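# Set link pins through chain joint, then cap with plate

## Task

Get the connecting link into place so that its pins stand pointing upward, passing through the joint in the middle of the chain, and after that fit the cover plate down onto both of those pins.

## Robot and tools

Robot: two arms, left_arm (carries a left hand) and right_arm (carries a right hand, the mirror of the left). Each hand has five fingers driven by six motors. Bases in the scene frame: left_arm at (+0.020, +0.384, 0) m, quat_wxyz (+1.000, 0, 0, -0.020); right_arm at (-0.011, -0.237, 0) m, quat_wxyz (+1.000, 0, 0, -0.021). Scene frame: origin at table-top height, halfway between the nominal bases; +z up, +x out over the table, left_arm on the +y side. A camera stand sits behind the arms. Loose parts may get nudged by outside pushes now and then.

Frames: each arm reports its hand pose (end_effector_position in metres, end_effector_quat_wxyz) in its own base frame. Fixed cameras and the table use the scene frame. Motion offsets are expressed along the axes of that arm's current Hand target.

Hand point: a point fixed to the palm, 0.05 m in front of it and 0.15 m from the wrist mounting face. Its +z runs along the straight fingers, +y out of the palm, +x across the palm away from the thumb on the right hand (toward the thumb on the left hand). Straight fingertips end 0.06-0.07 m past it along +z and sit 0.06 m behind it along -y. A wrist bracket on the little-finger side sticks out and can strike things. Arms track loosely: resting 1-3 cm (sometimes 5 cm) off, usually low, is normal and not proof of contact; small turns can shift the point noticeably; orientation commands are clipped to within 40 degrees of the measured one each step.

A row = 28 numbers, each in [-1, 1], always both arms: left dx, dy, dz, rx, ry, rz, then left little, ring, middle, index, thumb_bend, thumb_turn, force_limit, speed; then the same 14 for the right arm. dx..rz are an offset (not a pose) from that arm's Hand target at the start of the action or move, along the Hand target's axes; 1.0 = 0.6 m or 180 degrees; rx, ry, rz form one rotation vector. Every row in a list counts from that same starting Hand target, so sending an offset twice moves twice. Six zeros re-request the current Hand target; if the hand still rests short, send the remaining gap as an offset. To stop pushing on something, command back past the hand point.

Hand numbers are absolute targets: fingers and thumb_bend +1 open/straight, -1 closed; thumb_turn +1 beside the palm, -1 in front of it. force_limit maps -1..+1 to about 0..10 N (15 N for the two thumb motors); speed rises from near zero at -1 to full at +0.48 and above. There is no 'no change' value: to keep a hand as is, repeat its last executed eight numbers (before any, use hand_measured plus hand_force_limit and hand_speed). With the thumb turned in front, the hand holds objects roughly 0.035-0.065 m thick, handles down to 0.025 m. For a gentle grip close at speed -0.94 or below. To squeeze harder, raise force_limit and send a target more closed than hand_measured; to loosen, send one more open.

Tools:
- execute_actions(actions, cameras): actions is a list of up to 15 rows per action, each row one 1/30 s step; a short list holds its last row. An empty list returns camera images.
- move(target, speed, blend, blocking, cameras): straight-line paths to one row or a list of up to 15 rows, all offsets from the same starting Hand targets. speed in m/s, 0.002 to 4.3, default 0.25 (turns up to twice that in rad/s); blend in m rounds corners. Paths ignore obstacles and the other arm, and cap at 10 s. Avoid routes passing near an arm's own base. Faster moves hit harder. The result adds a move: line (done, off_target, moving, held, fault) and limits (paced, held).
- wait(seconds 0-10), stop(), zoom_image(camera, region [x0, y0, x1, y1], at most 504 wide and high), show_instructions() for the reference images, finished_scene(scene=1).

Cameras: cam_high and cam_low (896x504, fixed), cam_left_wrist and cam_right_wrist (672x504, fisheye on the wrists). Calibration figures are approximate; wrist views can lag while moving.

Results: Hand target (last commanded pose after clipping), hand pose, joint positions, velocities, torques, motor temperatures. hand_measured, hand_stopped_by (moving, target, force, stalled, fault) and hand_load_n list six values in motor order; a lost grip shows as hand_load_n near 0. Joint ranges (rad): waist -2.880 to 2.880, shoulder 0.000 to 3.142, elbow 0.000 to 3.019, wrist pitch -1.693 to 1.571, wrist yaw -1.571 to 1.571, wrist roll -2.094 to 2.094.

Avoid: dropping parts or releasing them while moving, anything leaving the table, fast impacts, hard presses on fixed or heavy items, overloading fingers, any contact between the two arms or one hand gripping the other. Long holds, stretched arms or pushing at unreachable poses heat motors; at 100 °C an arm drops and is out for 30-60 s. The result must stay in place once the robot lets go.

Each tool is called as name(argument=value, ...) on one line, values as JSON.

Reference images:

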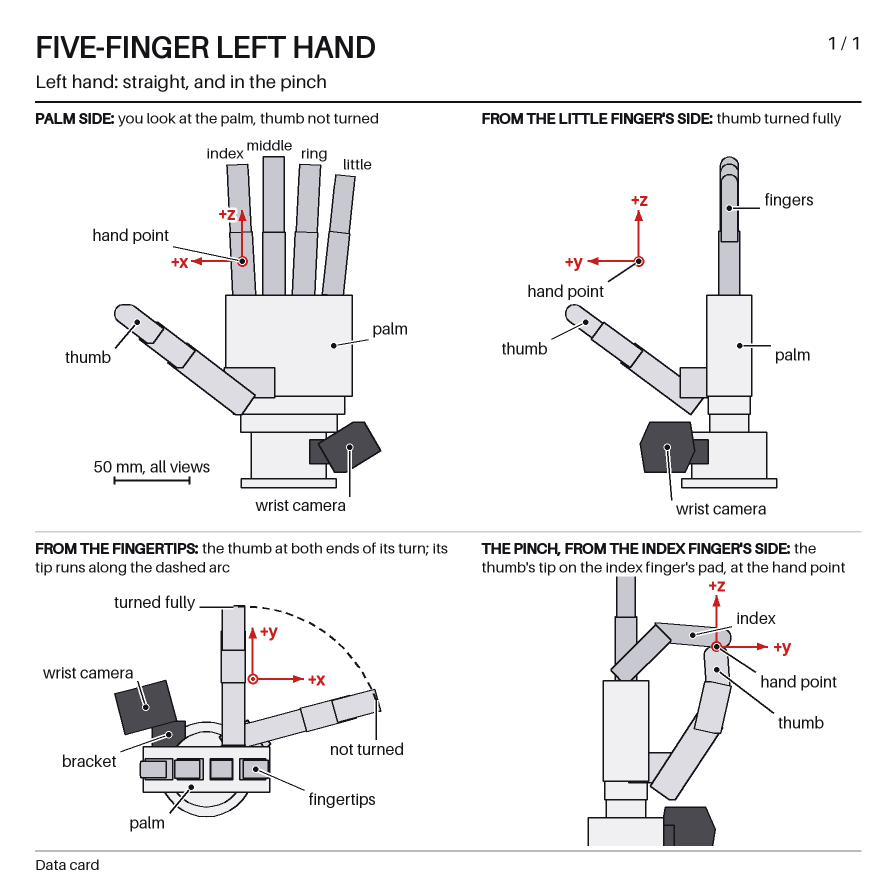

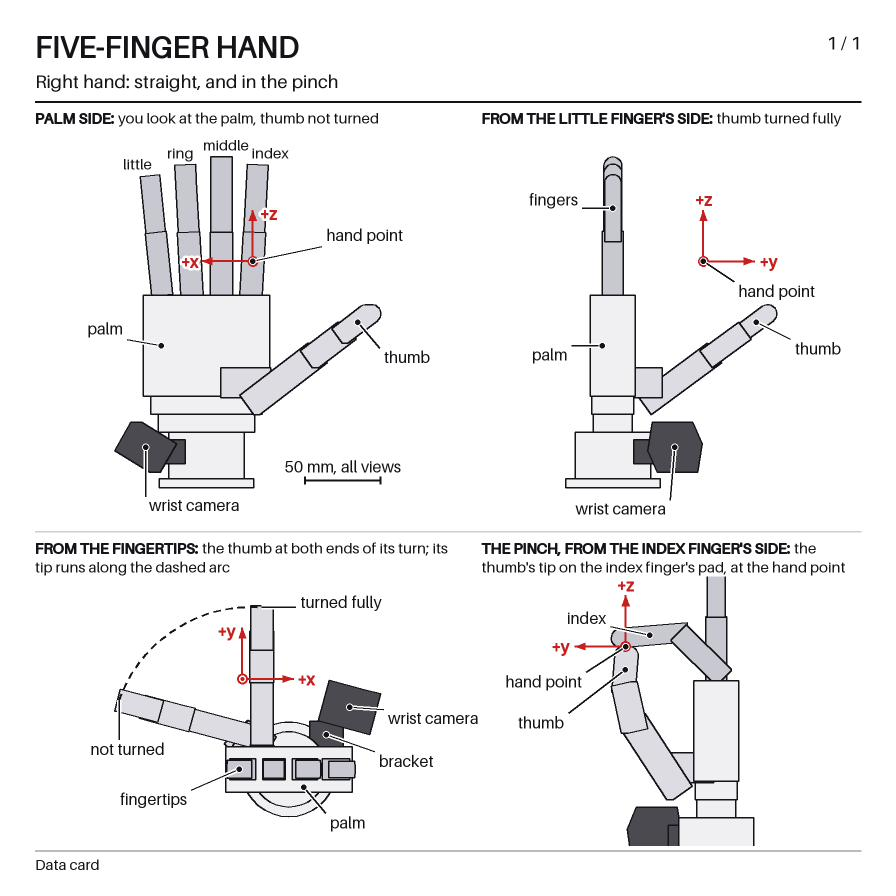

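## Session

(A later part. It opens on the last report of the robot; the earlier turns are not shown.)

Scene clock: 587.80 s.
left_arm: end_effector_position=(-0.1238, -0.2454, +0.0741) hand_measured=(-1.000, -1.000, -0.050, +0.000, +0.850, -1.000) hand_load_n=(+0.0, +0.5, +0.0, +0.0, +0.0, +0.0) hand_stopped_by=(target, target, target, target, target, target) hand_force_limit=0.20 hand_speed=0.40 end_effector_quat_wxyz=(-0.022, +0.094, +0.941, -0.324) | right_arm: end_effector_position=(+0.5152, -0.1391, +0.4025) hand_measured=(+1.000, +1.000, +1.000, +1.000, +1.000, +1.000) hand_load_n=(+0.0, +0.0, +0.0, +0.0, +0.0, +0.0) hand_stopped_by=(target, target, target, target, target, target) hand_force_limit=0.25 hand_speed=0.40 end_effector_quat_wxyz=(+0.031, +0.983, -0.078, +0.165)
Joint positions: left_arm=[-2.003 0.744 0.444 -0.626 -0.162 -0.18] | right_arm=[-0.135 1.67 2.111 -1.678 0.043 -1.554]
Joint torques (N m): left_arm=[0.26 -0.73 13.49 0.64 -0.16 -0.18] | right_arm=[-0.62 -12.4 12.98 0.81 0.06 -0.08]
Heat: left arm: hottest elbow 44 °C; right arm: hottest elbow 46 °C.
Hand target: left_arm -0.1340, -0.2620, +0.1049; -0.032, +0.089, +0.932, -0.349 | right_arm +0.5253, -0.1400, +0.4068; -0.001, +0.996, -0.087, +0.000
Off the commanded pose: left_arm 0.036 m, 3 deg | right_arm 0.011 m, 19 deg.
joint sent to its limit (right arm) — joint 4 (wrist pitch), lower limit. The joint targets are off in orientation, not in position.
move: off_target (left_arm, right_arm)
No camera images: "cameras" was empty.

move(target=[-0.0015,0.0685,0.0772,0,0,0,-1,-1,-0.05,0.0,0.85,-1,0.2,0.4, 0,0,0,0,0,0,1,1,1,1,1,1,0.25,0.4], speed=0.08, cameras=["cam_left_wrist"])

zoom_image(camera="cam_left_wrist", region=[150, 130, 400, 330])

Scene clock: 589.67 s.
left_arm: end_effector_position=(-0.1319, -0.2629, +0.0485) hand_measured=(-1.000, -1.000, -0.050, +0.000, +0.850, -1.000) hand_load_n=(+0.0, +0.0, +0.0, +0.0, +0.0, +0.0) hand_stopped_by=(target, target, target, target, target, target) hand_force_limit=0.20 hand_speed=0.40 end_effector_quat_wxyz=(-0.031, +0.090, +0.932, -0.350) | right_arm: end_effector_position=(+0.5152, -0.1391, +0.4025) hand_measured=(+1.000, +1.000, +1.000, +1.000, +1.000, +1.000) hand_load_n=(+0.0, +0.5, +0.0, +0.0, +0.0, +0.0) hand_stopped_by=(target, target, target, target, target, target) hand_force_limit=0.25 hand_speed=0.40 end_effector_quat_wxyz=(+0.031, +0.983, -0.078, +0.165)
Joint positions: left_arm=[-2.003 0.821 0.381 -0.428 -0.162 -0.18] | right_arm=[-0.135 1.67 2.111 -1.678 0.043 -1.554]
Joint torques (N m): left_arm=[0.44 -0.03 7.47 1.59 -0.09 -0.14] | right_arm=[-0.73 -12.75 13.12 0.77 0.04 -0.1]
Heat: left arm: hottest elbow 44 °C; right arm: hottest elbow 47 °C.
Hand target: left_arm -0.1328, -0.2616, +0.0429; -0.032, +0.089, +0.932, -0.349 | right_arm +0.5253, -0.1400, +0.4068; -0.001, +0.996, -0.087, +0.000
Off the commanded pose: left_arm 0.006 m, 0 deg | right_arm 0.011 m, 19 deg.
joint sent to its limit (right arm) — joint 4 (wrist pitch), lower limit. The joint targets are off in orientation, not in position.
move: off_target (right_arm)
camera_calibration:
cam_left_wrist: T_world_to_cam=[[-0.446406, -0.656518, 0.608034, -0.254704], [-0.713529, 0.671212, 0.200876, 0.0772484], [-0.539998, -0.344178, -0.768078, -0.00837786], [0, 0, 0, 1]] pos_world=[-0.0631064, -0.221951, 0.132916]
Images, in order (width x height): cam_left_wrist 672x504.

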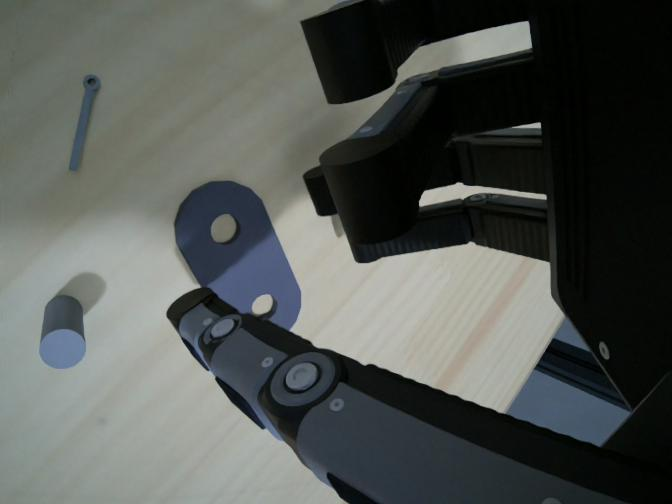

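Scaled by 2.016 from the camera's 672x504 image, which has a finer 960x720 frame.

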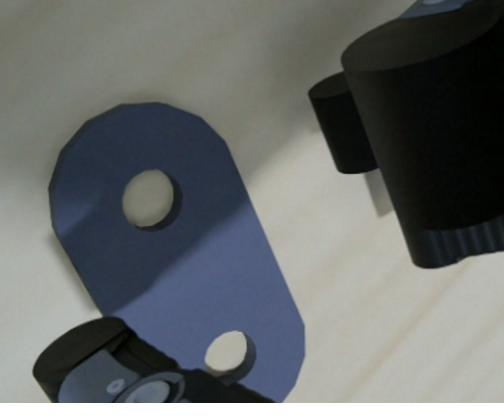

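move(target=[0.0055,0.0068,-0.0058,0,0,0,-1,-1,-0.05,0.0,0.85,-1,0.2,0.4, 0,0,0,0,0,0,1,1,1,1,1,1,0.25,0.4], speed=0.06, cameras=["cam_left_wrist"])

zoom_image(camera="cam_left_wrist", region=[150, 130, 400, 330])

Scene clock: 591.30 s.
left_arm: end_effector_position=(-0.1343, -0.2594, +0.0459) hand_measured=(-1.000, -1.000, -0.050, +0.000, +0.850, -1.000) hand_load_n=(+0.0, +0.0, +0.0, +0.0, +0.0, +0.0) hand_stopped_by=(target, target, target, target, target, target) hand_force_limit=0.20 hand_speed=0.40 end_effector_quat_wxyz=(-0.030, +0.090, +0.932, -0.349) | right_arm: end_effector_position=(+0.5152, -0.1391, +0.4025) hand_measured=(+1.000, +1.000, +1.000, +1.000, +1.000, +1.000) hand_load_n=(+0.0, +0.0, +0.5, +0.0, +0.0, +0.0) hand_stopped_by=(target, target, target, target, target, target) hand_force_limit=0.25 hand_speed=0.40 end_effector_quat_wxyz=(+0.031, +0.983, -0.078, +0.165)
Joint positions: left_arm=[-2.021 0.82 0.374 -0.427 -0.174 -0.194] | right_arm=[-0.135 1.67 2.111 -1.678 0.043 -1.554]
Joint torques (N m): left_arm=[0.38 -1.2 7.46 1.25 -0.18 -0.16] | right_arm=[-0.5 -12.86 12.98 0.79 0.04 -0.08]
Heat: left arm: hottest elbow 44 °C; right arm: hottest elbow 47 °C.
Hand target: left_arm -0.1351, -0.2558, +0.0429; -0.032, +0.089, +0.932, -0.349 | right_arm +0.5253, -0.1400, +0.4068; -0.001, +0.996, -0.087, +0.000
Off the commanded pose: left_arm 0.005 m, 0 deg | right_arm 0.011 m, 19 deg.
joint sent to its limit (right arm) — joint 4 (wrist pitch), lower limit. The joint targets are off in orientation, not in position.
move: off_target (right_arm)
camera_calibration:
cam_left_wrist: T_world_to_cam=[[-0.44766, -0.657695, 0.605837, -0.25225], [-0.713833, 0.670893, 0.20086, 0.0736443], [-0.538556, -0.34255, -0.769816, -0.00976244], [0, 0, 0, 1]] pos_world=[-0.0656102, -0.218655, 0.130515]
Images, in order (width x height): cam_left_wrist 672x504.

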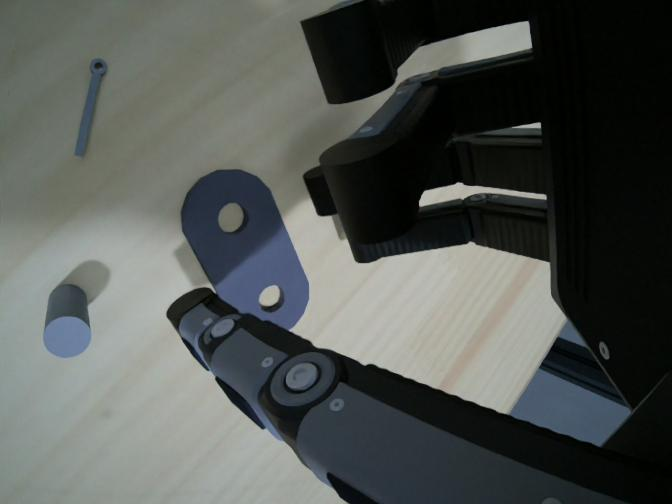

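Scaled by 2.016 from the camera's 672x504 image, which has a finer 960x720 frame.

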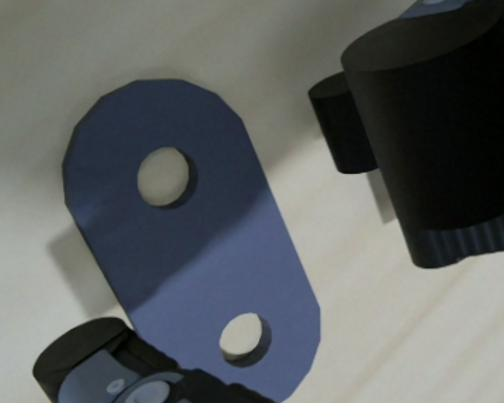

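move(target=[0.0006,0.0085,0.0048,0,0,0,-1,-1,-0.05,0.0,0.85,-1,0.2,0.4, 0,0,0,0,0,0,1,1,1,1,1,1,0.25,0.4], speed=0.04, cameras=["cam_left_wrist"])

zoom_image(camera="cam_left_wrist", region=[150, 130, 400, 330])

Scene clock: 592.77 s.
left_arm: end_effector_position=(-0.1332, -0.2549, +0.0399) hand_measured=(-1.000, -1.000, -0.050, +0.000, +0.850, -1.000) hand_load_n=(+0.0, +0.0, +0.5, +0.0, -0.5, +0.0) hand_stopped_by=(target, target, target, target, target, target) hand_force_limit=0.20 hand_speed=0.40 end_effector_quat_wxyz=(-0.029, +0.091, +0.934, -0.345) | right_arm: end_effector_position=(+0.5152, -0.1391, +0.4025) hand_measured=(+1.000, +1.000, +1.000, +1.000, +1.000, +1.000) hand_load_n=(+0.0, +0.0, +0.0, +0.0, +0.0, +0.0) hand_stopped_by=(target, target, target, target, target, target) hand_force_limit=0.25 hand_speed=0.40 end_effector_quat_wxyz=(+0.031, +0.983, -0.078, +0.165)
Joint positions: left_arm=[-2.025 0.82 0.36 -0.423 -0.177 -0.197] | right_arm=[-0.135 1.67 2.111 -1.678 0.043 -1.554]
Joint torques (N m): left_arm=[0.5 -0.56 7.45 1.78 -0.16 -0.17] | right_arm=[-0.5 -12.69 12.96 0.73 0.02 -0.08]
Heat: left arm: hottest elbow 44 °C; right arm: hottest elbow 47 °C.
Hand target: left_arm -0.1350, -0.2538, +0.0374; -0.032, +0.089, +0.932, -0.349 | right_arm +0.5253, -0.1400, +0.4068; -0.001, +0.996, -0.087, +0.000
Off the commanded pose: left_arm 0.003 m, 1 deg | right_arm 0.011 m, 19 deg.
joint sent to its limit (right arm) — joint 4 (wrist pitch), lower limit. The joint targets are off in orientation, not in position.
move: off_target (right_arm)
camera_calibration:
cam_left_wrist: T_world_to_cam=[[-0.449609, -0.662743, 0.598852, -0.246468], [-0.714782, 0.669012, 0.20374, 0.0719314], [-0.535667, -0.336446, -0.77451, -0.0101145], [0, 0, 0, 1]] pos_world=[-0.0648168, -0.214871, 0.125109]
Images, in order (width x height): cam_left_wrist 672x504.

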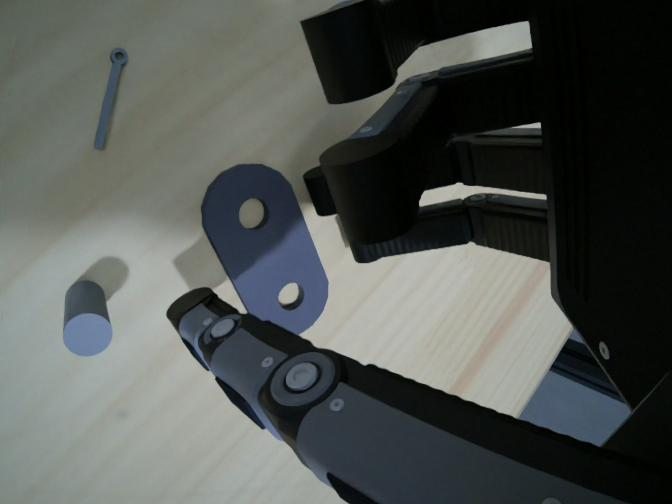

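Scaled by 2.016 from the camera's 672x504 image, which has a finer 960x720 frame.

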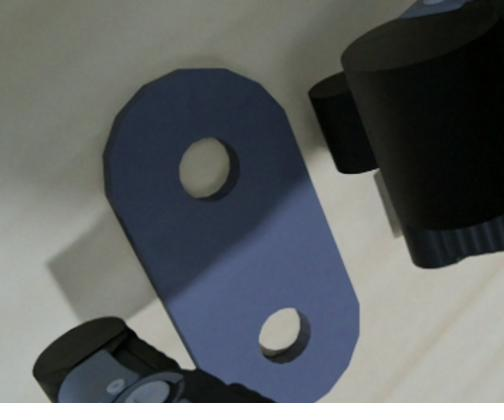

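move(target=[0,0.0025,0.0029,0,0,0,-1,-1,-0.05,0.0,0.85,-1,-0.3,-0.8, 0,0,0,0,0,0,1,1,1,1,1,1,0.25,0.4], speed=0.04, cameras=[])

execute_actions(actions=[[[0,0,0,0,0,0,-1,-1,-0.05,0.0,0.2,-1,-0.3,-0.75, 0,0,0,0,0,0,1,1,1,1,1,1,0.25,0.4]],[[0,0,0,0,0,0,-1,-1,-0.05,0.0,0.2,-1,-0.3,-0.75, 0,0,0,0,0,0,1,1,1,1,1,1,0.25,0.4]],[[0,0,0,0,0,0,-1,-1,-0.05,0.0,0.2,-1,-0.3,-0.75, 0,0,0,0,0,0,1,1,1,1,1,1,0.25,0.4]]], cameras=["cam_left_wrist"])

zoom_image(camera="cam_left_wrist", region=[150, 130, 400, 330])

Scene clock: 594.43 s.
left_arm: end_effector_position=(-0.1341, -0.2570, +0.0412) hand_measured=(-1.000, -1.000, -0.050, +0.000, +0.850, -1.000) hand_load_n=(+0.0, +0.5, +0.0, +0.0, +0.0, +0.0) hand_stopped_by=(target, target, target, target, target, target) hand_force_limit=-0.30 hand_speed=-0.80 end_effector_quat_wxyz=(-0.030, +0.090, +0.932, -0.349) | right_arm: end_effector_position=(+0.5152, -0.1391, +0.4025) hand_measured=(+1.000, +1.000, +1.000, +1.000, +1.000, +1.000) hand_load_n=(+0.0, +0.0, +0.0, +0.0, +0.0, +0.0) hand_stopped_by=(target, target, target, target, target, target) hand_force_limit=0.25 hand_speed=0.40 end_effector_quat_wxyz=(+0.031, +0.983, -0.078, +0.165)
Joint positions: left_arm=[-2.025 0.82 0.36 -0.414 -0.177 -0.197] | right_arm=[-0.135 1.67 2.111 -1.678 0.043 -1.554]
Joint torques (N m): left_arm=[0.38 -0.38 6.98 1.83 -0.15 -0.17] | right_arm=[-0.73 -12.75 12.97 0.62 0.06 -0.1]
Heat: left arm: hottest elbow 43 °C; right arm: hottest elbow 47 °C.
Hand target: left_arm -0.1350, -0.2538, +0.0351; -0.032, +0.089, +0.932, -0.349 | right_arm +0.5253, -0.1400, +0.4068; -0.001, +0.996, -0.087, +0.000
Off the commanded pose: left_arm 0.007 m, 0 deg | right_arm 0.011 m, 19 deg.
joint sent to its limit (right arm) — joint 4 (wrist pitch), lower limit. The joint targets are off in orientation, not in position.
move: off_target (right_arm)
No camera images: "cameras" was empty.

Scene clock: 596.53 s.
left_arm: end_effector_position=(-0.1342, -0.2570, +0.0412) hand_measured=(-1.000, -1.000, -0.050, +0.000, +0.200, -1.000) hand_load_n=(+0.0, +0.0, +0.0, +0.0, +0.0, +0.0) hand_stopped_by=(target, target, target, target, target, target) hand_force_limit=-0.30 hand_speed=-0.75 end_effector_quat_wxyz=(-0.031, +0.090, +0.932, -0.349) | right_arm: end_effector_position=(+0.5152, -0.1391, +0.4025) hand_measured=(+1.000, +1.000, +1.000, +1.000, +1.000, +1.000) hand_load_n=(+0.0, +0.0, +0.0, +0.0, +0.0, +0.0) hand_stopped_by=(target, target, target, target, target, target) hand_force_limit=0.25 hand_speed=0.40 end_effector_quat_wxyz=(+0.031, +0.983, -0.078, +0.165)
Joint positions: left_arm=[-2.025 0.82 0.36 -0.414 -0.177 -0.198] | right_arm=[-0.135 1.67 2.111 -1.678 0.043 -1.554]
Joint torques (N m): left_arm=[0.15 -0.44 6.91 1.69 -0.16 -0.17] | right_arm=[-0.38 -12.51 13.08 0.83 0.04 -0.09]
Heat: left arm: hottest elbow 43 °C; right arm: hottest elbow 47 °C.
Hand target: left_arm -0.1350, -0.2538, +0.0351; -0.032, +0.089, +0.932, -0.349 | right_arm +0.5253, -0.1400, +0.4068; -0.001, +0.996, -0.087, +0.000
Off the commanded pose: left_arm 0.007 m, 0 deg | right_arm 0.011 m, 19 deg.
joint sent to its limit (right arm) — joint 4 (wrist pitch), lower limit. The joint targets are off in orientation, not in position.
camera_calibration:
cam_left_wrist: T_world_to_cam=[[-0.446774, -0.657731, 0.606452, -0.247739], [-0.714069, 0.670544, 0.201187, 0.0728514], [-0.53898, -0.343163, -0.769246, -0.0127008], [0, 0, 0, 1]] pos_world=[-0.0655081, -0.216154, 0.125815]
Images, in order (width x height): cam_left_wrist 672x504.

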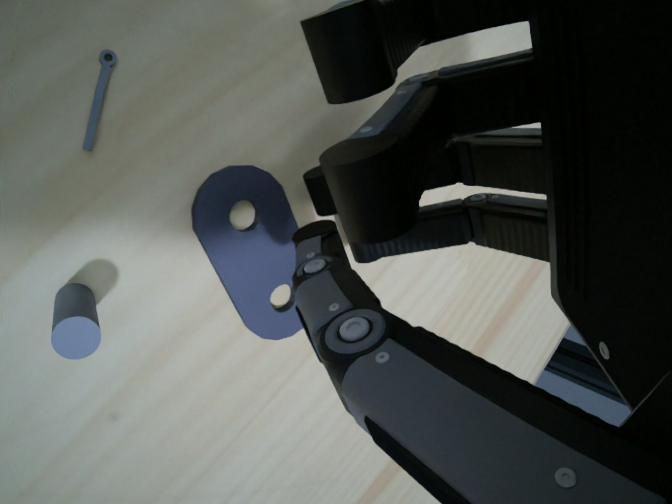

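Scaled by 2.016 from the camera's 672x504 image, which has a finer 960x720 frame.

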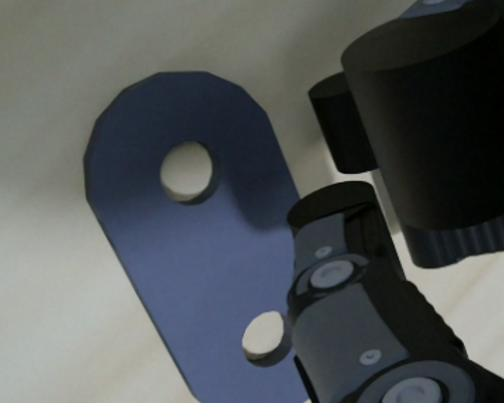

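move(target=[0,0,0,0.0056,0,0.0667,-1,-1,-0.05,0.0,0.85,-1,-0.3,0.4, 0,0,0,0,0,0,1,1,1,1,1,1,0.25,0.4], speed=0.06, cameras=["cam_left_wrist"])

zoom_image(camera="cam_left_wrist", region=[150, 130, 400, 330])

Scene clock: 600.90 s.
left_arm: end_effector_position=(-0.1339, -0.2541, +0.0386) hand_measured=(-1.000, -1.000, -0.050, +0.000, +0.850, -1.000) hand_load_n=(+0.0, +0.0, +0.0, +0.0, +0.0, +0.0) hand_stopped_by=(target, target, target, target, target, target) hand_force_limit=-0.30 hand_speed=0.40 end_effector_quat_wxyz=(+0.003, +0.179, +0.917, -0.357) | right_arm: end_effector_position=(+0.5152, -0.1391, +0.4025) hand_measured=(+1.000, +1.000, +1.000, +1.000, +1.000, +1.000) hand_load_n=(+0.0, +0.0, +0.0, +0.0, +0.0, +0.0) hand_stopped_by=(target, target, target, target, target, target) hand_force_limit=0.25 hand_speed=0.40 end_effector_quat_wxyz=(+0.031, +0.983, -0.078, +0.165)
Joint positions: left_arm=[-2.086 0.827 0.36 -0.4 -0.218 -0.049] | right_arm=[-0.135 1.67 2.111 -1.678 0.043 -1.554]
Joint torques (N m): left_arm=[0.32 0.26 7.71 1.74 -0.24 0.04] | right_arm=[-0.03 -12.92 13.01 0.79 0.05 -0.11]
Heat: left arm: hottest elbow 43 °C; right arm: hottest elbow 47 °C.
Hand target: left_arm -0.1351, -0.2538, +0.0351; +0.004, +0.186, +0.915, -0.359 | right_arm +0.5253, -0.1400, +0.4068; -0.001, +0.996, -0.087, +0.000
Off the commanded pose: left_arm 0.004 m, 1 deg | right_arm 0.011 m, 19 deg.
joint sent to its limit (right arm) — joint 4 (wrist pitch), lower limit. The joint targets are off in orientation, not in position.
move: off_target (right_arm)
camera_calibration:
cam_left_wrist: T_world_to_cam=[[-0.607055, -0.558795, 0.565007, -0.238726], [-0.626799, 0.773754, 0.091801, 0.113802], [-0.488474, -0.298418, -0.819963, 0.00660196], [0, 0, 0, 1]] pos_world=[-0.0703637, -0.219483, 0.129848]
Images, in order (width x height): cam_left_wrist 672x504.

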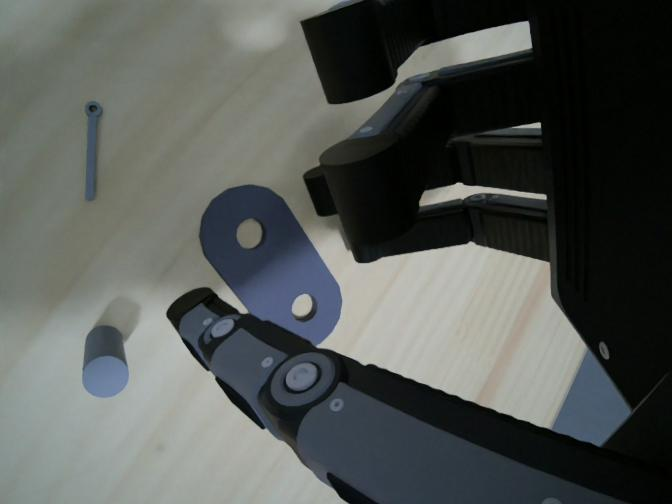

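Scaled by 2.016 from the camera's 672x504 image, which has a finer 960x720 frame.

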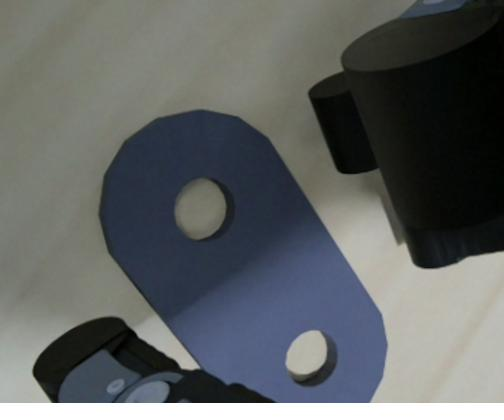

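move(target=[0.005,0.0003,0.0047,-0.0067,-0.0310,-0.0351,-1,-1,-0.05,0.0,0.85,-1,-0.3,0.4, 0,0,0,0,0,0,1,1,1,1,1,1,0.25,0.4], speed=0.06, cameras=["cam_left_wrist"])

zoom_image(camera="cam_left_wrist", region=[150, 130, 400, 330])

Scene clock: 603.83 s.
left_arm: end_effector_position=(-0.1355, -0.2563, +0.0341) hand_measured=(-1.000, -1.000, -0.050, +0.000, +0.850, -1.000) hand_load_n=(+0.0, +0.0, +0.0, -2.5, +0.0, +0.0) hand_stopped_by=(target, target, target, target, target, target) hand_force_limit=-0.30 hand_speed=0.40 end_effector_quat_wxyz=(+0.031, +0.118, +0.923, -0.364) | right_arm: end_effector_position=(+0.5152, -0.1391, +0.4025) hand_measured=(+1.000, +1.000, +1.000, +1.000, +1.000, +1.000) hand_load_n=(+0.0, +0.0, +0.0, +0.0, +0.0, +0.0) hand_stopped_by=(target, target, target, target, target, target) hand_force_limit=0.25 hand_speed=0.40 end_effector_quat_wxyz=(+0.031, +0.983, -0.078, +0.165)
Joint positions: left_arm=[-2.154 0.859 0.36 -0.4 -0.358 -0.203] | right_arm=[-0.135 1.67 2.111 -1.678 0.043 -1.554]
Joint torques (N m): left_arm=[0.09 0.21 8.7 0.55 -0.22 -0.17] | right_arm=[-0.32 -12.92 13.03 0.91 0.03 -0.1]
Heat: left arm: hottest elbow 43 °C; right arm: hottest elbow 47 °C.
Hand target: left_arm -0.1382, -0.2545, +0.0325; +0.031, +0.118, +0.926, -0.357 | right_arm +0.5253, -0.1400, +0.4068; -0.001, +0.996, -0.087, +0.000
Off the commanded pose: left_arm 0.004 m, 1 deg | right_arm 0.011 m, 19 deg.
joint sent to its limit (right arm) — joint 4 (wrist pitch), lower limit. The joint targets are off in orientation, not in position.
move: off_target (right_arm)
camera_calibration:
cam_left_wrist: T_world_to_cam=[[-0.53007, -0.62536, 0.57267, -0.245329], [-0.725818, 0.683798, 0.074887, 0.0789946], [-0.438422, -0.375959, -0.816358, -0.0117787], [0, 0, 0, 1]] pos_world=[-0.0778698, -0.211864, 0.124961]
Images, in order (width x height): cam_left_wrist 672x504.

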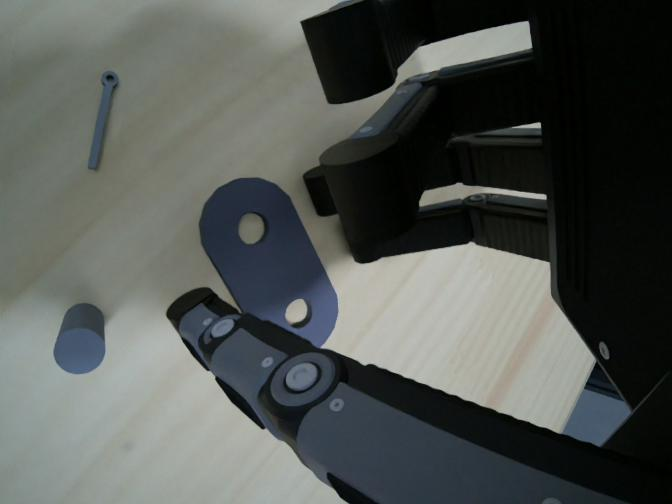

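Scaled by 2.016 from the camera's 672x504 image, which has a finer 960x720 frame.

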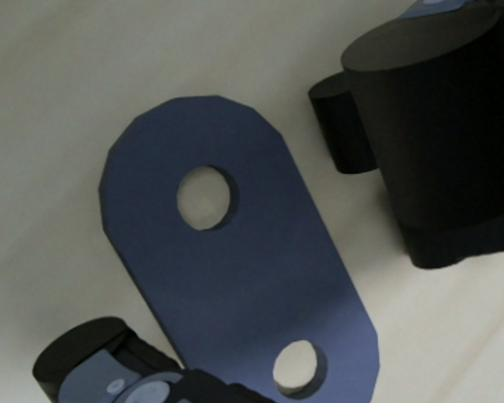

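execute_actions(actions=[[[0,0,0,0,0,0,-1,-1,-0.05,0.0,0.55,-1,-0.3,-0.6, 0,0,0,0,0,0,1,1,1,1,1,1,0.25,0.4]],[[0,0,0,0,0,0,-1,-1,-0.05,0.0,0.55,-1,-0.3,-0.6, 0,0,0,0,0,0,1,1,1,1,1,1,0.25,0.4]]], cameras=["cam_left_wrist"])

zoom_image(camera="cam_left_wrist", region=[150, 130, 400, 330])

Scene clock: 605.40 s.
left_arm: end_effector_position=(-0.1354, -0.2563, +0.0340) hand_measured=(-1.000, -1.000, -0.050, +0.000, +0.550, -1.000) hand_load_n=(+0.0, +0.0, +0.0, -2.5, +0.0, +0.0) hand_stopped_by=(target, target, target, target, target, target) hand_force_limit=-0.30 hand_speed=-0.60 end_effector_quat_wxyz=(+0.031, +0.117, +0.923, -0.364) | right_arm: end_effector_position=(+0.5152, -0.1391, +0.4025) hand_measured=(+1.000, +1.000, +1.000, +1.000, +1.000, +1.000) hand_load_n=(+0.0, +0.0, +0.0, -0.5, +0.0, +0.0) hand_stopped_by=(target, target, target, target, target, target) hand_force_limit=0.25 hand_speed=0.40 end_effector_quat_wxyz=(+0.031, +0.983, -0.078, +0.165)
Joint positions: left_arm=[-2.154 0.859 0.36 -0.4 -0.358 -0.204] | right_arm=[-0.135 1.67 2.111 -1.678 0.043 -1.554]
Joint torques (N m): left_arm=[0.26 0.56 8.66 0.68 -0.15 -0.19] | right_arm=[-0.67 -12.86 13.09 0.8 0.04 -0.1]
Heat: left arm: hottest elbow 43 °C; right arm: hottest elbow 47 °C.
Hand target: left_arm -0.1381, -0.2545, +0.0324; +0.031, +0.118, +0.926, -0.357 | right_arm +0.5253, -0.1400, +0.4068; -0.001, +0.996, -0.087, +0.000
Off the commanded pose: left_arm 0.004 m, 1 deg | right_arm 0.011 m, 19 deg.
joint sent to its limit (right arm) — joint 4 (wrist pitch), lower limit. The joint targets are off in orientation, not in position.
camera_calibration:
cam_left_wrist: T_world_to_cam=[[-0.529538, -0.62589, 0.572584, -0.245332], [-0.726344, 0.683218, 0.0750852, 0.0788144], [-0.438194, -0.376132, -0.816401, -0.0118738], [0, 0, 0, 1]] pos_world=[-0.077869, -0.211864, 0.124861]
Images, in order (width x height): cam_left_wrist 672x504.

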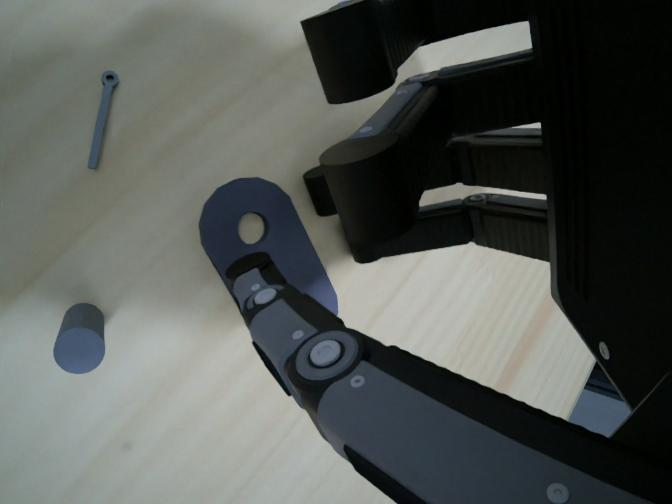

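Scaled by 2.016 from the camera's 672x504 image, which has a finer 960x720 frame.

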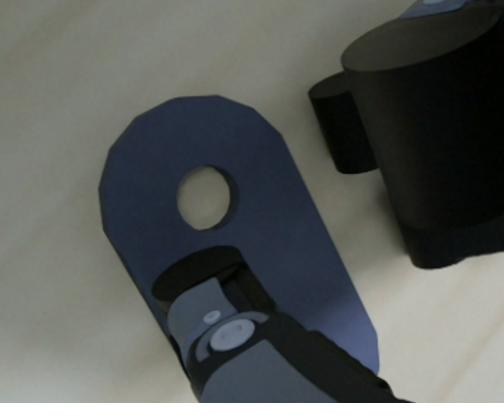

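move(target=[-0.0033,-0.0153,-0.0173,0.0605,-0.0057,-0.0065,-1,-1,-0.15,-0.08,0.85,-1,-0.3,0.4, 0,0,0,0,0,0,1,1,1,1,1,1,0.25,0.4], speed=0.06, cameras=["cam_left_wrist"])

zoom_image(camera="cam_left_wrist", region=[150, 130, 400, 330])

Scene clock: 610.30 s.
left_arm: end_effector_position=(-0.1363, -0.2557, +0.0482) hand_measured=(-1.000, -1.000, -0.150, -0.080, +0.850, -1.000) hand_load_n=(+0.0, +0.0, +0.0, +0.0, +0.0, +0.5) hand_stopped_by=(target, target, target, target, target, target) hand_force_limit=-0.30 hand_speed=0.40 end_effector_quat_wxyz=(+0.029, +0.109, +0.891, -0.439) | right_arm: end_effector_position=(+0.5152, -0.1391, +0.4025) hand_measured=(+1.000, +1.000, +1.000, +1.000, +1.000, +1.000) hand_load_n=(+0.0, +0.0, +0.0, +0.0, +0.0, +0.0) hand_stopped_by=(target, target, target, target, target, target) hand_force_limit=0.25 hand_speed=0.40 end_effector_quat_wxyz=(+0.031, +0.983, -0.078, +0.165)
Joint positions: left_arm=[-2.228 0.716 0.28 -0.318 -0.463 -0.21] | right_arm=[-0.135 1.67 2.111 -1.678 0.043 -1.554]
Joint torques (N m): left_arm=[0.09 0.09 7.54 1.85 -0.35 -0.14] | right_arm=[-0.62 -12.45 13.14 0.7 0.05 -0.09]
Heat: left arm: hottest elbow 42 °C; right arm: hottest elbow 47 °C.
Hand target: left_arm -0.1381, -0.2546, +0.0465; +0.024, +0.107, +0.889, -0.445 | right_arm +0.5253, -0.1400, +0.4068; -0.001, +0.996, -0.087, +0.000
Off the commanded pose: left_arm 0.003 m, 1 deg | right_arm 0.011 m, 19 deg.
joint sent to its limit (right arm) — joint 4 (wrist pitch), lower limit. The joint targets are off in orientation, not in position.
move: off_target (right_arm)
camera_calibration:
cam_left_wrist: T_world_to_cam=[[-0.512559, -0.524089, 0.680157, -0.230385], [-0.726454, 0.686977, -0.0181041, 0.0821802], [-0.457764, -0.503382, -0.732843, -0.0396065], [0, 0, 0, 1]] pos_world=[-0.0765161, -0.197135, 0.12916]
Images, in order (width x height): cam_left_wrist 672x504.

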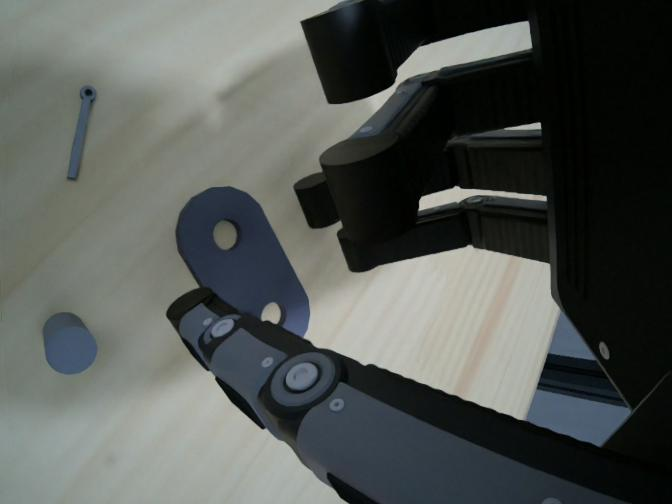

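Scaled by 2.016 from the camera's 672x504 image, which has a finer 960x720 frame.

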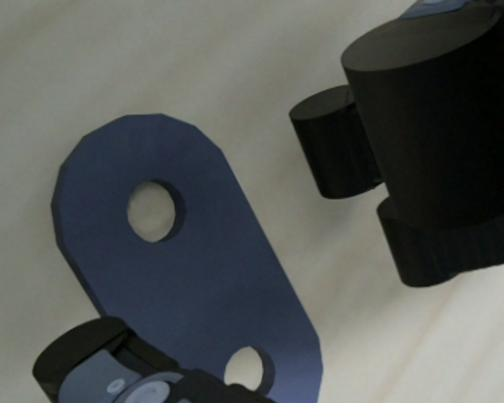

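move(target=[0.0038,0.0200,0.0158,0,0,0,-1,-1,-0.15,-0.08,0.8,-1,-0.3,0.4, 0,0,0,0,0,0,1,1,1,1,1,1,0.25,0.4], speed=0.05, cameras=["cam_left_wrist"])

zoom_image(camera="cam_left_wrist", region=[150, 130, 400, 330])

Scene clock: 612.30 s.
left_arm: end_effector_position=(-0.1374, -0.2567, +0.0362) hand_measured=(-1.000, -1.000, -0.150, -0.080, +0.800, -1.000) hand_load_n=(+0.0, +0.0, +0.0, +0.0, +0.0, +0.0) hand_stopped_by=(target, target, target, target, target, target) hand_force_limit=-0.30 hand_speed=0.40 end_effector_quat_wxyz=(+0.026, +0.108, +0.889, -0.445) | right_arm: end_effector_position=(+0.5152, -0.1391, +0.4025) hand_measured=(+1.000, +1.000, +1.000, +1.000, +1.000, +1.000) hand_load_n=(+0.0, +0.0, +0.0, +0.0, +0.0, +0.0) hand_stopped_by=(target, target, target, target, target, target) hand_force_limit=0.25 hand_speed=0.40 end_effector_quat_wxyz=(+0.031, +0.983, -0.078, +0.165)
Joint positions: left_arm=[-2.229 0.746 0.248 -0.241 -0.464 -0.21] | right_arm=[-0.135 1.67 2.111 -1.678 0.043 -1.554]
Joint torques (N m): left_arm=[0.44 1.26 7.32 1.95 -0.33 -0.15] | right_arm=[-0.32 -12.86 13.08 0.66 0.04 -0.07]
Heat: left arm: hottest elbow 42 °C; right arm: hottest elbow 47 °C.
Hand target: left_arm -0.1384, -0.2548, +0.0311; +0.024, +0.107, +0.889, -0.445 | right_arm +0.5253, -0.1400, +0.4068; -0.001, +0.996, -0.087, +0.000
Off the commanded pose: left_arm 0.006 m, 0 deg | right_arm 0.011 m, 19 deg.
joint sent to its limit (right arm) — joint 4 (wrist pitch), lower limit. The joint targets are off in orientation, not in position.
move: off_target (right_arm)
camera_calibration:
cam_left_wrist: T_world_to_cam=[[-0.507401, -0.516088, 0.690071, -0.220943], [-0.726005, 0.687406, -0.019728, 0.0820941], [-0.464177, -0.511005, -0.723473, -0.0525526], [0, 0, 0, 1]] pos_world=[-0.0768995, -0.197312, 0.116065]
Images, in order (width x height): cam_left_wrist 672x504.

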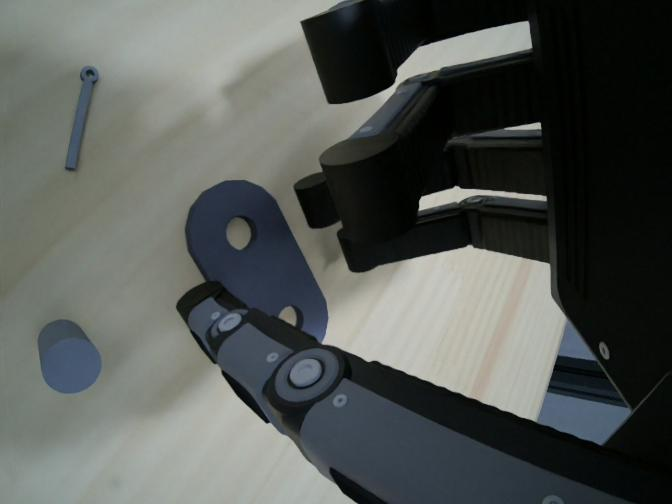

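Scaled by 2.016 from the camera's 672x504 image, which has a finer 960x720 frame.

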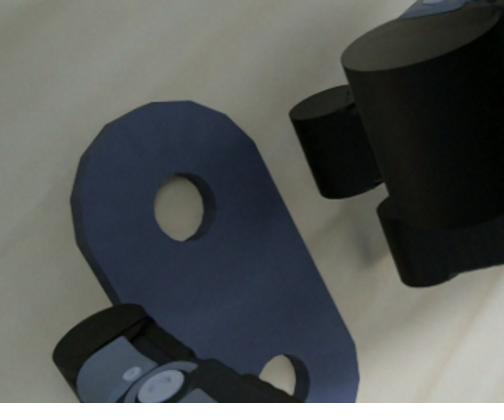

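move(target=[0.0008,0.0075,0.0027,0,0,0,-1,-1,-0.15,-0.08,0.8,-1,-0.3,0.4, 0,0,0,0,0,0,1,1,1,1,1,1,0.25,0.4], speed=0.05, cameras=["cam_left_wrist"])

zoom_image(camera="cam_left_wrist", region=[150, 130, 400, 330])

Scene clock: 615.00 s.
left_arm: end_effector_position=(-0.1368, -0.2554, +0.0315) hand_measured=(-1.000, -1.000, -0.150, -0.080, +0.800, -1.000) hand_load_n=(+0.0, +0.0, +0.0, +0.0, +0.5, +0.0) hand_stopped_by=(target, target, target, target, target, target) hand_force_limit=-0.30 hand_speed=0.40 end_effector_quat_wxyz=(+0.026, +0.108, +0.889, -0.445) | right_arm: end_effector_position=(+0.5152, -0.1391, +0.4025) hand_measured=(+1.000, +1.000, +1.000, +1.000, +1.000, +1.000) hand_load_n=(+0.0, +0.0, +0.0, +0.0, +0.0, +0.0) hand_stopped_by=(target, target, target, target, target, target) hand_force_limit=0.25 hand_speed=0.40 end_effector_quat_wxyz=(+0.031, +0.983, -0.078, +0.165)
Joint positions: left_arm=[-2.231 0.754 0.236 -0.224 -0.466 -0.21] | right_arm=[-0.135 1.67 2.111 -1.678 0.043 -1.554]
Joint torques (N m): left_arm=[0.44 1.26 7.2 1.98 -0.33 -0.15] | right_arm=[-0.79 -12.34 13.12 0.83 0.05 -0.08]
Heat: left arm: hottest elbow 42 °C; right arm: hottest elbow 48 °C.
Hand target: left_arm -0.1379, -0.2533, +0.0264; +0.024, +0.108, +0.889, -0.445 | right_arm +0.5253, -0.1400, +0.4068; -0.001, +0.996, -0.087, +0.000
Off the commanded pose: left_arm 0.006 m, 0 deg | right_arm 0.011 m, 19 deg.
joint sent to its limit (right arm) — joint 4 (wrist pitch), lower limit. The joint targets are off in orientation, not in position.
move: off_target (right_arm)
camera_calibration:
cam_left_wrist: T_world_to_cam=[[-0.508913, -0.515764, 0.689199, -0.216732], [-0.725462, 0.687946, -0.0208634, 0.081742], [-0.463371, -0.510605, -0.724272, -0.0548294], [0, 0, 0, 1]] pos_world=[-0.0764032, -0.196013, 0.111365]
Images, in order (width x height): cam_left_wrist 672x504.

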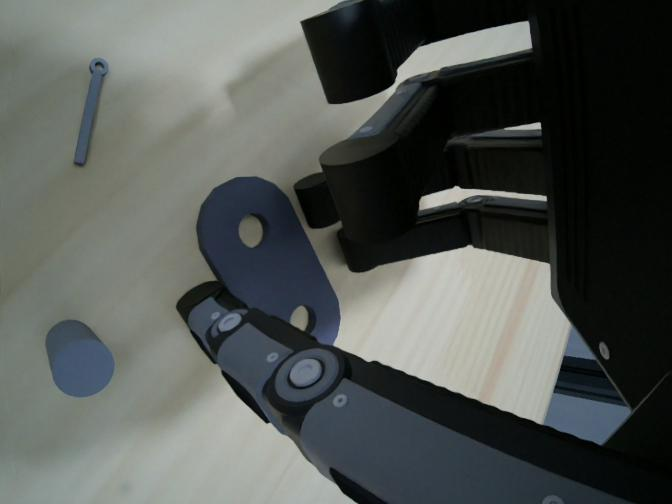

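Scaled by 2.016 from the camera's 672x504 image, which has a finer 960x720 frame.

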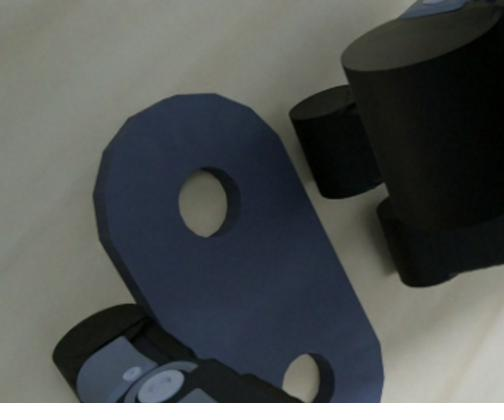

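move(target=[0.0007,0.0039,0.0031,0,0,0,-1,-1,-0.15,-0.08,0.8,-1,-0.3,0.4, 0,0,0,0,0,0,1,1,1,1,1,1,0.25,0.4], speed=0.05, cameras=["cam_left_wrist"])

zoom_image(camera="cam_left_wrist", region=[150, 130, 400, 330])

Scene clock: 616.00 s.
left_arm: end_effector_position=(-0.1378, -0.2567, +0.0309) hand_measured=(-1.000, -1.000, -0.150, -0.080, +0.800, -1.000) hand_load_n=(+0.5, +0.0, +0.0, -1.5, +0.0, +0.0) hand_stopped_by=(target, target, target, target, target, target) hand_force_limit=-0.30 hand_speed=0.40 end_effector_quat_wxyz=(+0.025, +0.107, +0.888, -0.447) | right_arm: end_effector_position=(+0.5152, -0.1391, +0.4025) hand_measured=(+1.000, +1.000, +1.000, +1.000, +1.000, +1.000) hand_load_n=(+0.0, +0.0, +0.0, +0.0, +0.0, +0.0) hand_stopped_by=(target, target, target, target, target, target) hand_force_limit=0.25 hand_speed=0.40 end_effector_quat_wxyz=(+0.031, +0.983, -0.078, +0.165)
Joint positions: left_arm=[-2.231 0.761 0.233 -0.207 -0.467 -0.211] | right_arm=[-0.135 1.67 2.111 -1.678 0.043 -1.554]
Joint torques (N m): left_arm=[-0.03 1.32 7.05 1.83 -0.33 -0.16] | right_arm=[-0.26 -12.86 13.08 0.8 0.05 -0.1]
Heat: left arm: hottest elbow 42 °C; right arm: hottest elbow 48 °C.
Hand target: left_arm -0.1379, -0.2535, +0.0235; +0.024, +0.107, +0.889, -0.445 | right_arm +0.5253, -0.1400, +0.4068; -0.001, +0.996, -0.087, +0.000
Off the commanded pose: left_arm 0.008 m, 0 deg | right_arm 0.011 m, 19 deg.
joint sent to its limit (right arm) — joint 4 (wrist pitch), lower limit. The joint targets are off in orientation, not in position.
move: off_target (right_arm)
camera_calibration:
cam_left_wrist: T_world_to_cam=[[-0.505533, -0.512437, 0.69415, -0.216346], [-0.726209, 0.687134, -0.0216227, 0.0816932], [-0.465894, -0.515029, -0.719506, -0.0580615], [0, 0, 0, 1]] pos_world=[-0.0770942, -0.196901, 0.110167]
Images, in order (width x height): cam_left_wrist 672x504.

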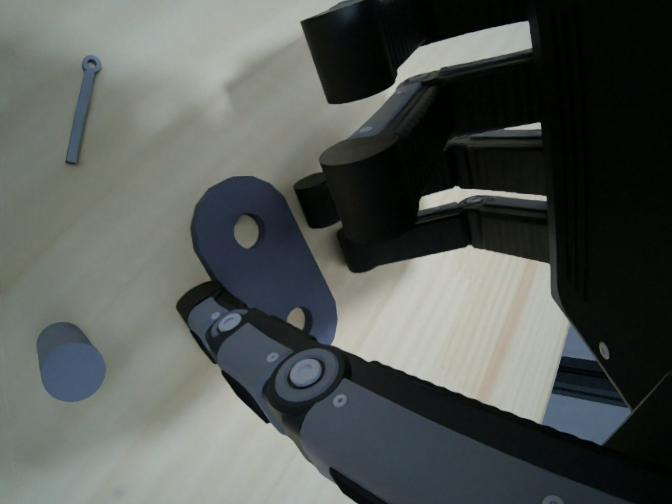

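Scaled by 2.016 from the camera's 672x504 image, which has a finer 960x720 frame.

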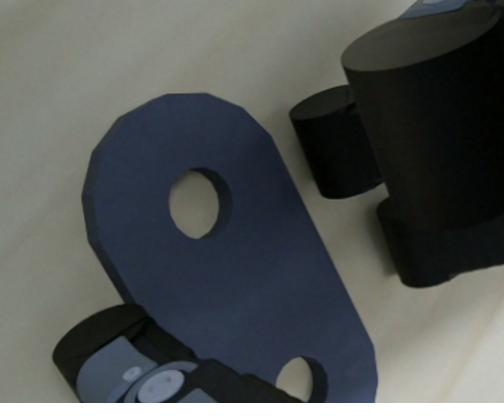

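execute_actions(actions=[[[0,0,0,0,0,0,-1,-1,-0.15,-0.08,0.6,-1,-0.3,-0.6, 0,0,0,0,0,0,1,1,1,1,1,1,0.25,0.4]]], cameras=["cam_left_wrist"])

zoom_image(camera="cam_left_wrist", region=[150, 130, 400, 330])

Scene clock: 616.87 s.
left_arm: end_effector_position=(-0.1381, -0.2573, +0.0314) hand_measured=(-1.000, -1.000, -0.150, -0.080, +0.600, -1.000) hand_load_n=(+0.0, +0.0, +0.5, +0.0, +0.5, -0.5) hand_stopped_by=(target, target, target, target, target, target) hand_force_limit=-0.30 hand_speed=-0.60 end_effector_quat_wxyz=(+0.024, +0.106, +0.887, -0.449) | right_arm: end_effector_position=(+0.5152, -0.1391, +0.4025) hand_measured=(+1.000, +1.000, +1.000, +1.000, +1.000, +1.000) hand_load_n=(+0.0, +0.0, +0.0, +0.0, +0.0, +0.0) hand_stopped_by=(target, target, target, target, target, target) hand_force_limit=0.25 hand_speed=0.40 end_effector_quat_wxyz=(+0.031, +0.983, -0.078, +0.165)
Joint positions: left_arm=[-2.231 0.761 0.233 -0.204 -0.467 -0.211] | right_arm=[-0.135 1.67 2.111 -1.678 0.043 -1.554]
Joint torques (N m): left_arm=[0.21 1.14 7.09 1.81 -0.29 -0.16] | right_arm=[-0.26 -12.51 13.03 0.9 0.02 -0.07]
Heat: left arm: hottest elbow 42 °C; right arm: hottest elbow 48 °C.
Hand target: left_arm -0.1379, -0.2534, +0.0235; +0.024, +0.107, +0.889, -0.445 | right_arm +0.5253, -0.1400, +0.4068; -0.001, +0.996, -0.087, +0.000
Off the commanded pose: left_arm 0.009 m, 0 deg | right_arm 0.011 m, 19 deg.
joint sent to its limit (right arm) — joint 4 (wrist pitch), lower limit. The joint targets are off in orientation, not in position.
camera_calibration:
cam_left_wrist: T_world_to_cam=[[-0.504174, -0.510863, 0.696296, -0.216678], [-0.726508, 0.686801, -0.0221542, 0.0817981], [-0.466899, -0.517034, -0.717413, -0.0588442], [0, 0, 0, 1]] pos_world=[-0.0772906, -0.197296, 0.110468]
Images, in order (width x height): cam_left_wrist 672x504.

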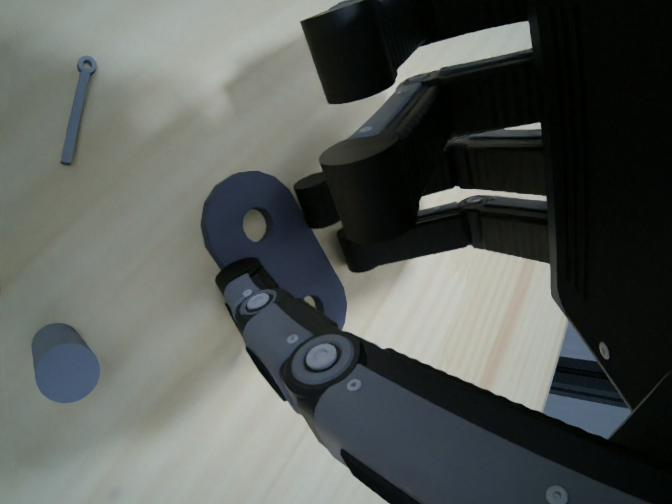

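Scaled by 2.016 from the camera's 672x504 image, which has a finer 960x720 frame.

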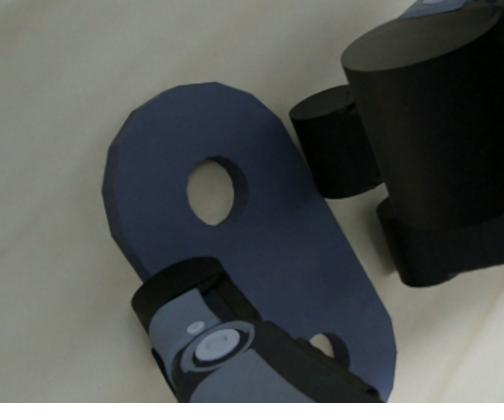

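execute_actions(actions=[[[0,0,0,0,0,0,-1,-1,-0.15,-0.08,0.4,-1,-0.3,-0.6, 0,0,0,0,0,0,1,1,1,1,1,1,0.25,0.4]]], cameras=["cam_left_wrist"])

zoom_image(camera="cam_left_wrist", region=[150, 130, 400, 330])

Scene clock: 617.80 s.
left_arm: end_effector_position=(-0.1379, -0.2572, +0.0309) hand_measured=(-1.000, -1.000, -0.150, -0.080, +0.400, -1.000) hand_load_n=(+0.0, +0.0, +0.0, +0.0, +0.0, +0.0) hand_stopped_by=(target, target, target, target, target, target) hand_force_limit=-0.30 hand_speed=-0.60 end_effector_quat_wxyz=(+0.025, +0.106, +0.887, -0.448) | right_arm: end_effector_position=(+0.5152, -0.1391, +0.4025) hand_measured=(+1.000, +1.000, +1.000, +1.000, +1.000, +1.000) hand_load_n=(+0.0, +0.0, +0.0, +0.0, +0.0, +0.0) hand_stopped_by=(target, target, target, target, target, target) hand_force_limit=0.25 hand_speed=0.40 end_effector_quat_wxyz=(+0.031, +0.983, -0.078, +0.165)
Joint positions: left_arm=[-2.231 0.763 0.233 -0.204 -0.467 -0.211] | right_arm=[-0.135 1.67 2.111 -1.678 0.043 -1.554]
Joint torques (N m): left_arm=[0.38 1.32 7.02 1.81 -0.26 -0.15] | right_arm=[-0.73 -12.86 13.03 0.79 0.05 -0.06]
Heat: left arm: hottest elbow 41 °C; right arm: hottest elbow 48 °C.
Hand target: left_arm -0.1379, -0.2534, +0.0235; +0.024, +0.107, +0.889, -0.445 | right_arm +0.5253, -0.1400, +0.4068; -0.001, +0.996, -0.087, +0.000
Off the commanded pose: left_arm 0.008 m, 0 deg | right_arm 0.011 m, 19 deg.
joint sent to its limit (right arm) — joint 4 (wrist pitch), lower limit. The joint targets are off in orientation, not in position.
camera_calibration:
cam_left_wrist: T_world_to_cam=[[-0.504665, -0.512072, 0.695051, -0.21649], [-0.726803, 0.686495, -0.0219507, 0.0816156], [-0.465909, -0.516243, -0.718625, -0.0587162], [0, 0, 0, 1]] pos_world=[-0.0772926, -0.197199, 0.110068]
Images, in order (width x height): cam_left_wrist 672x504.

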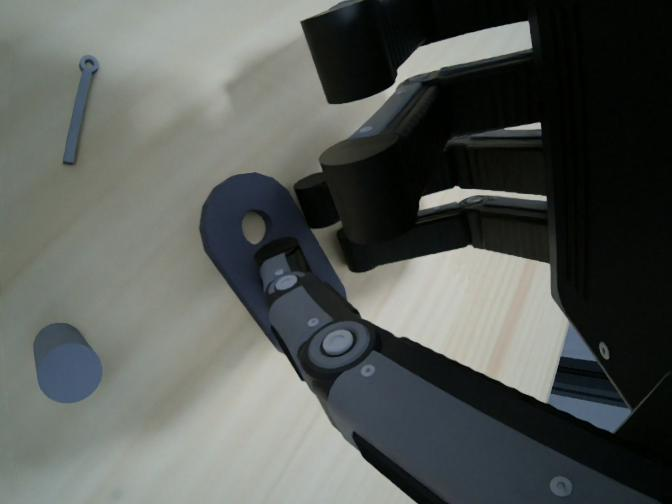

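Scaled by 2.016 from the camera's 672x504 image, which has a finer 960x720 frame.

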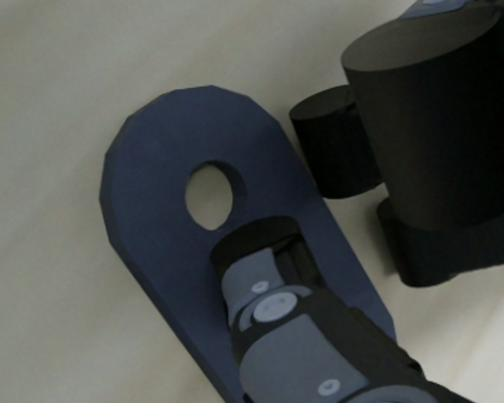

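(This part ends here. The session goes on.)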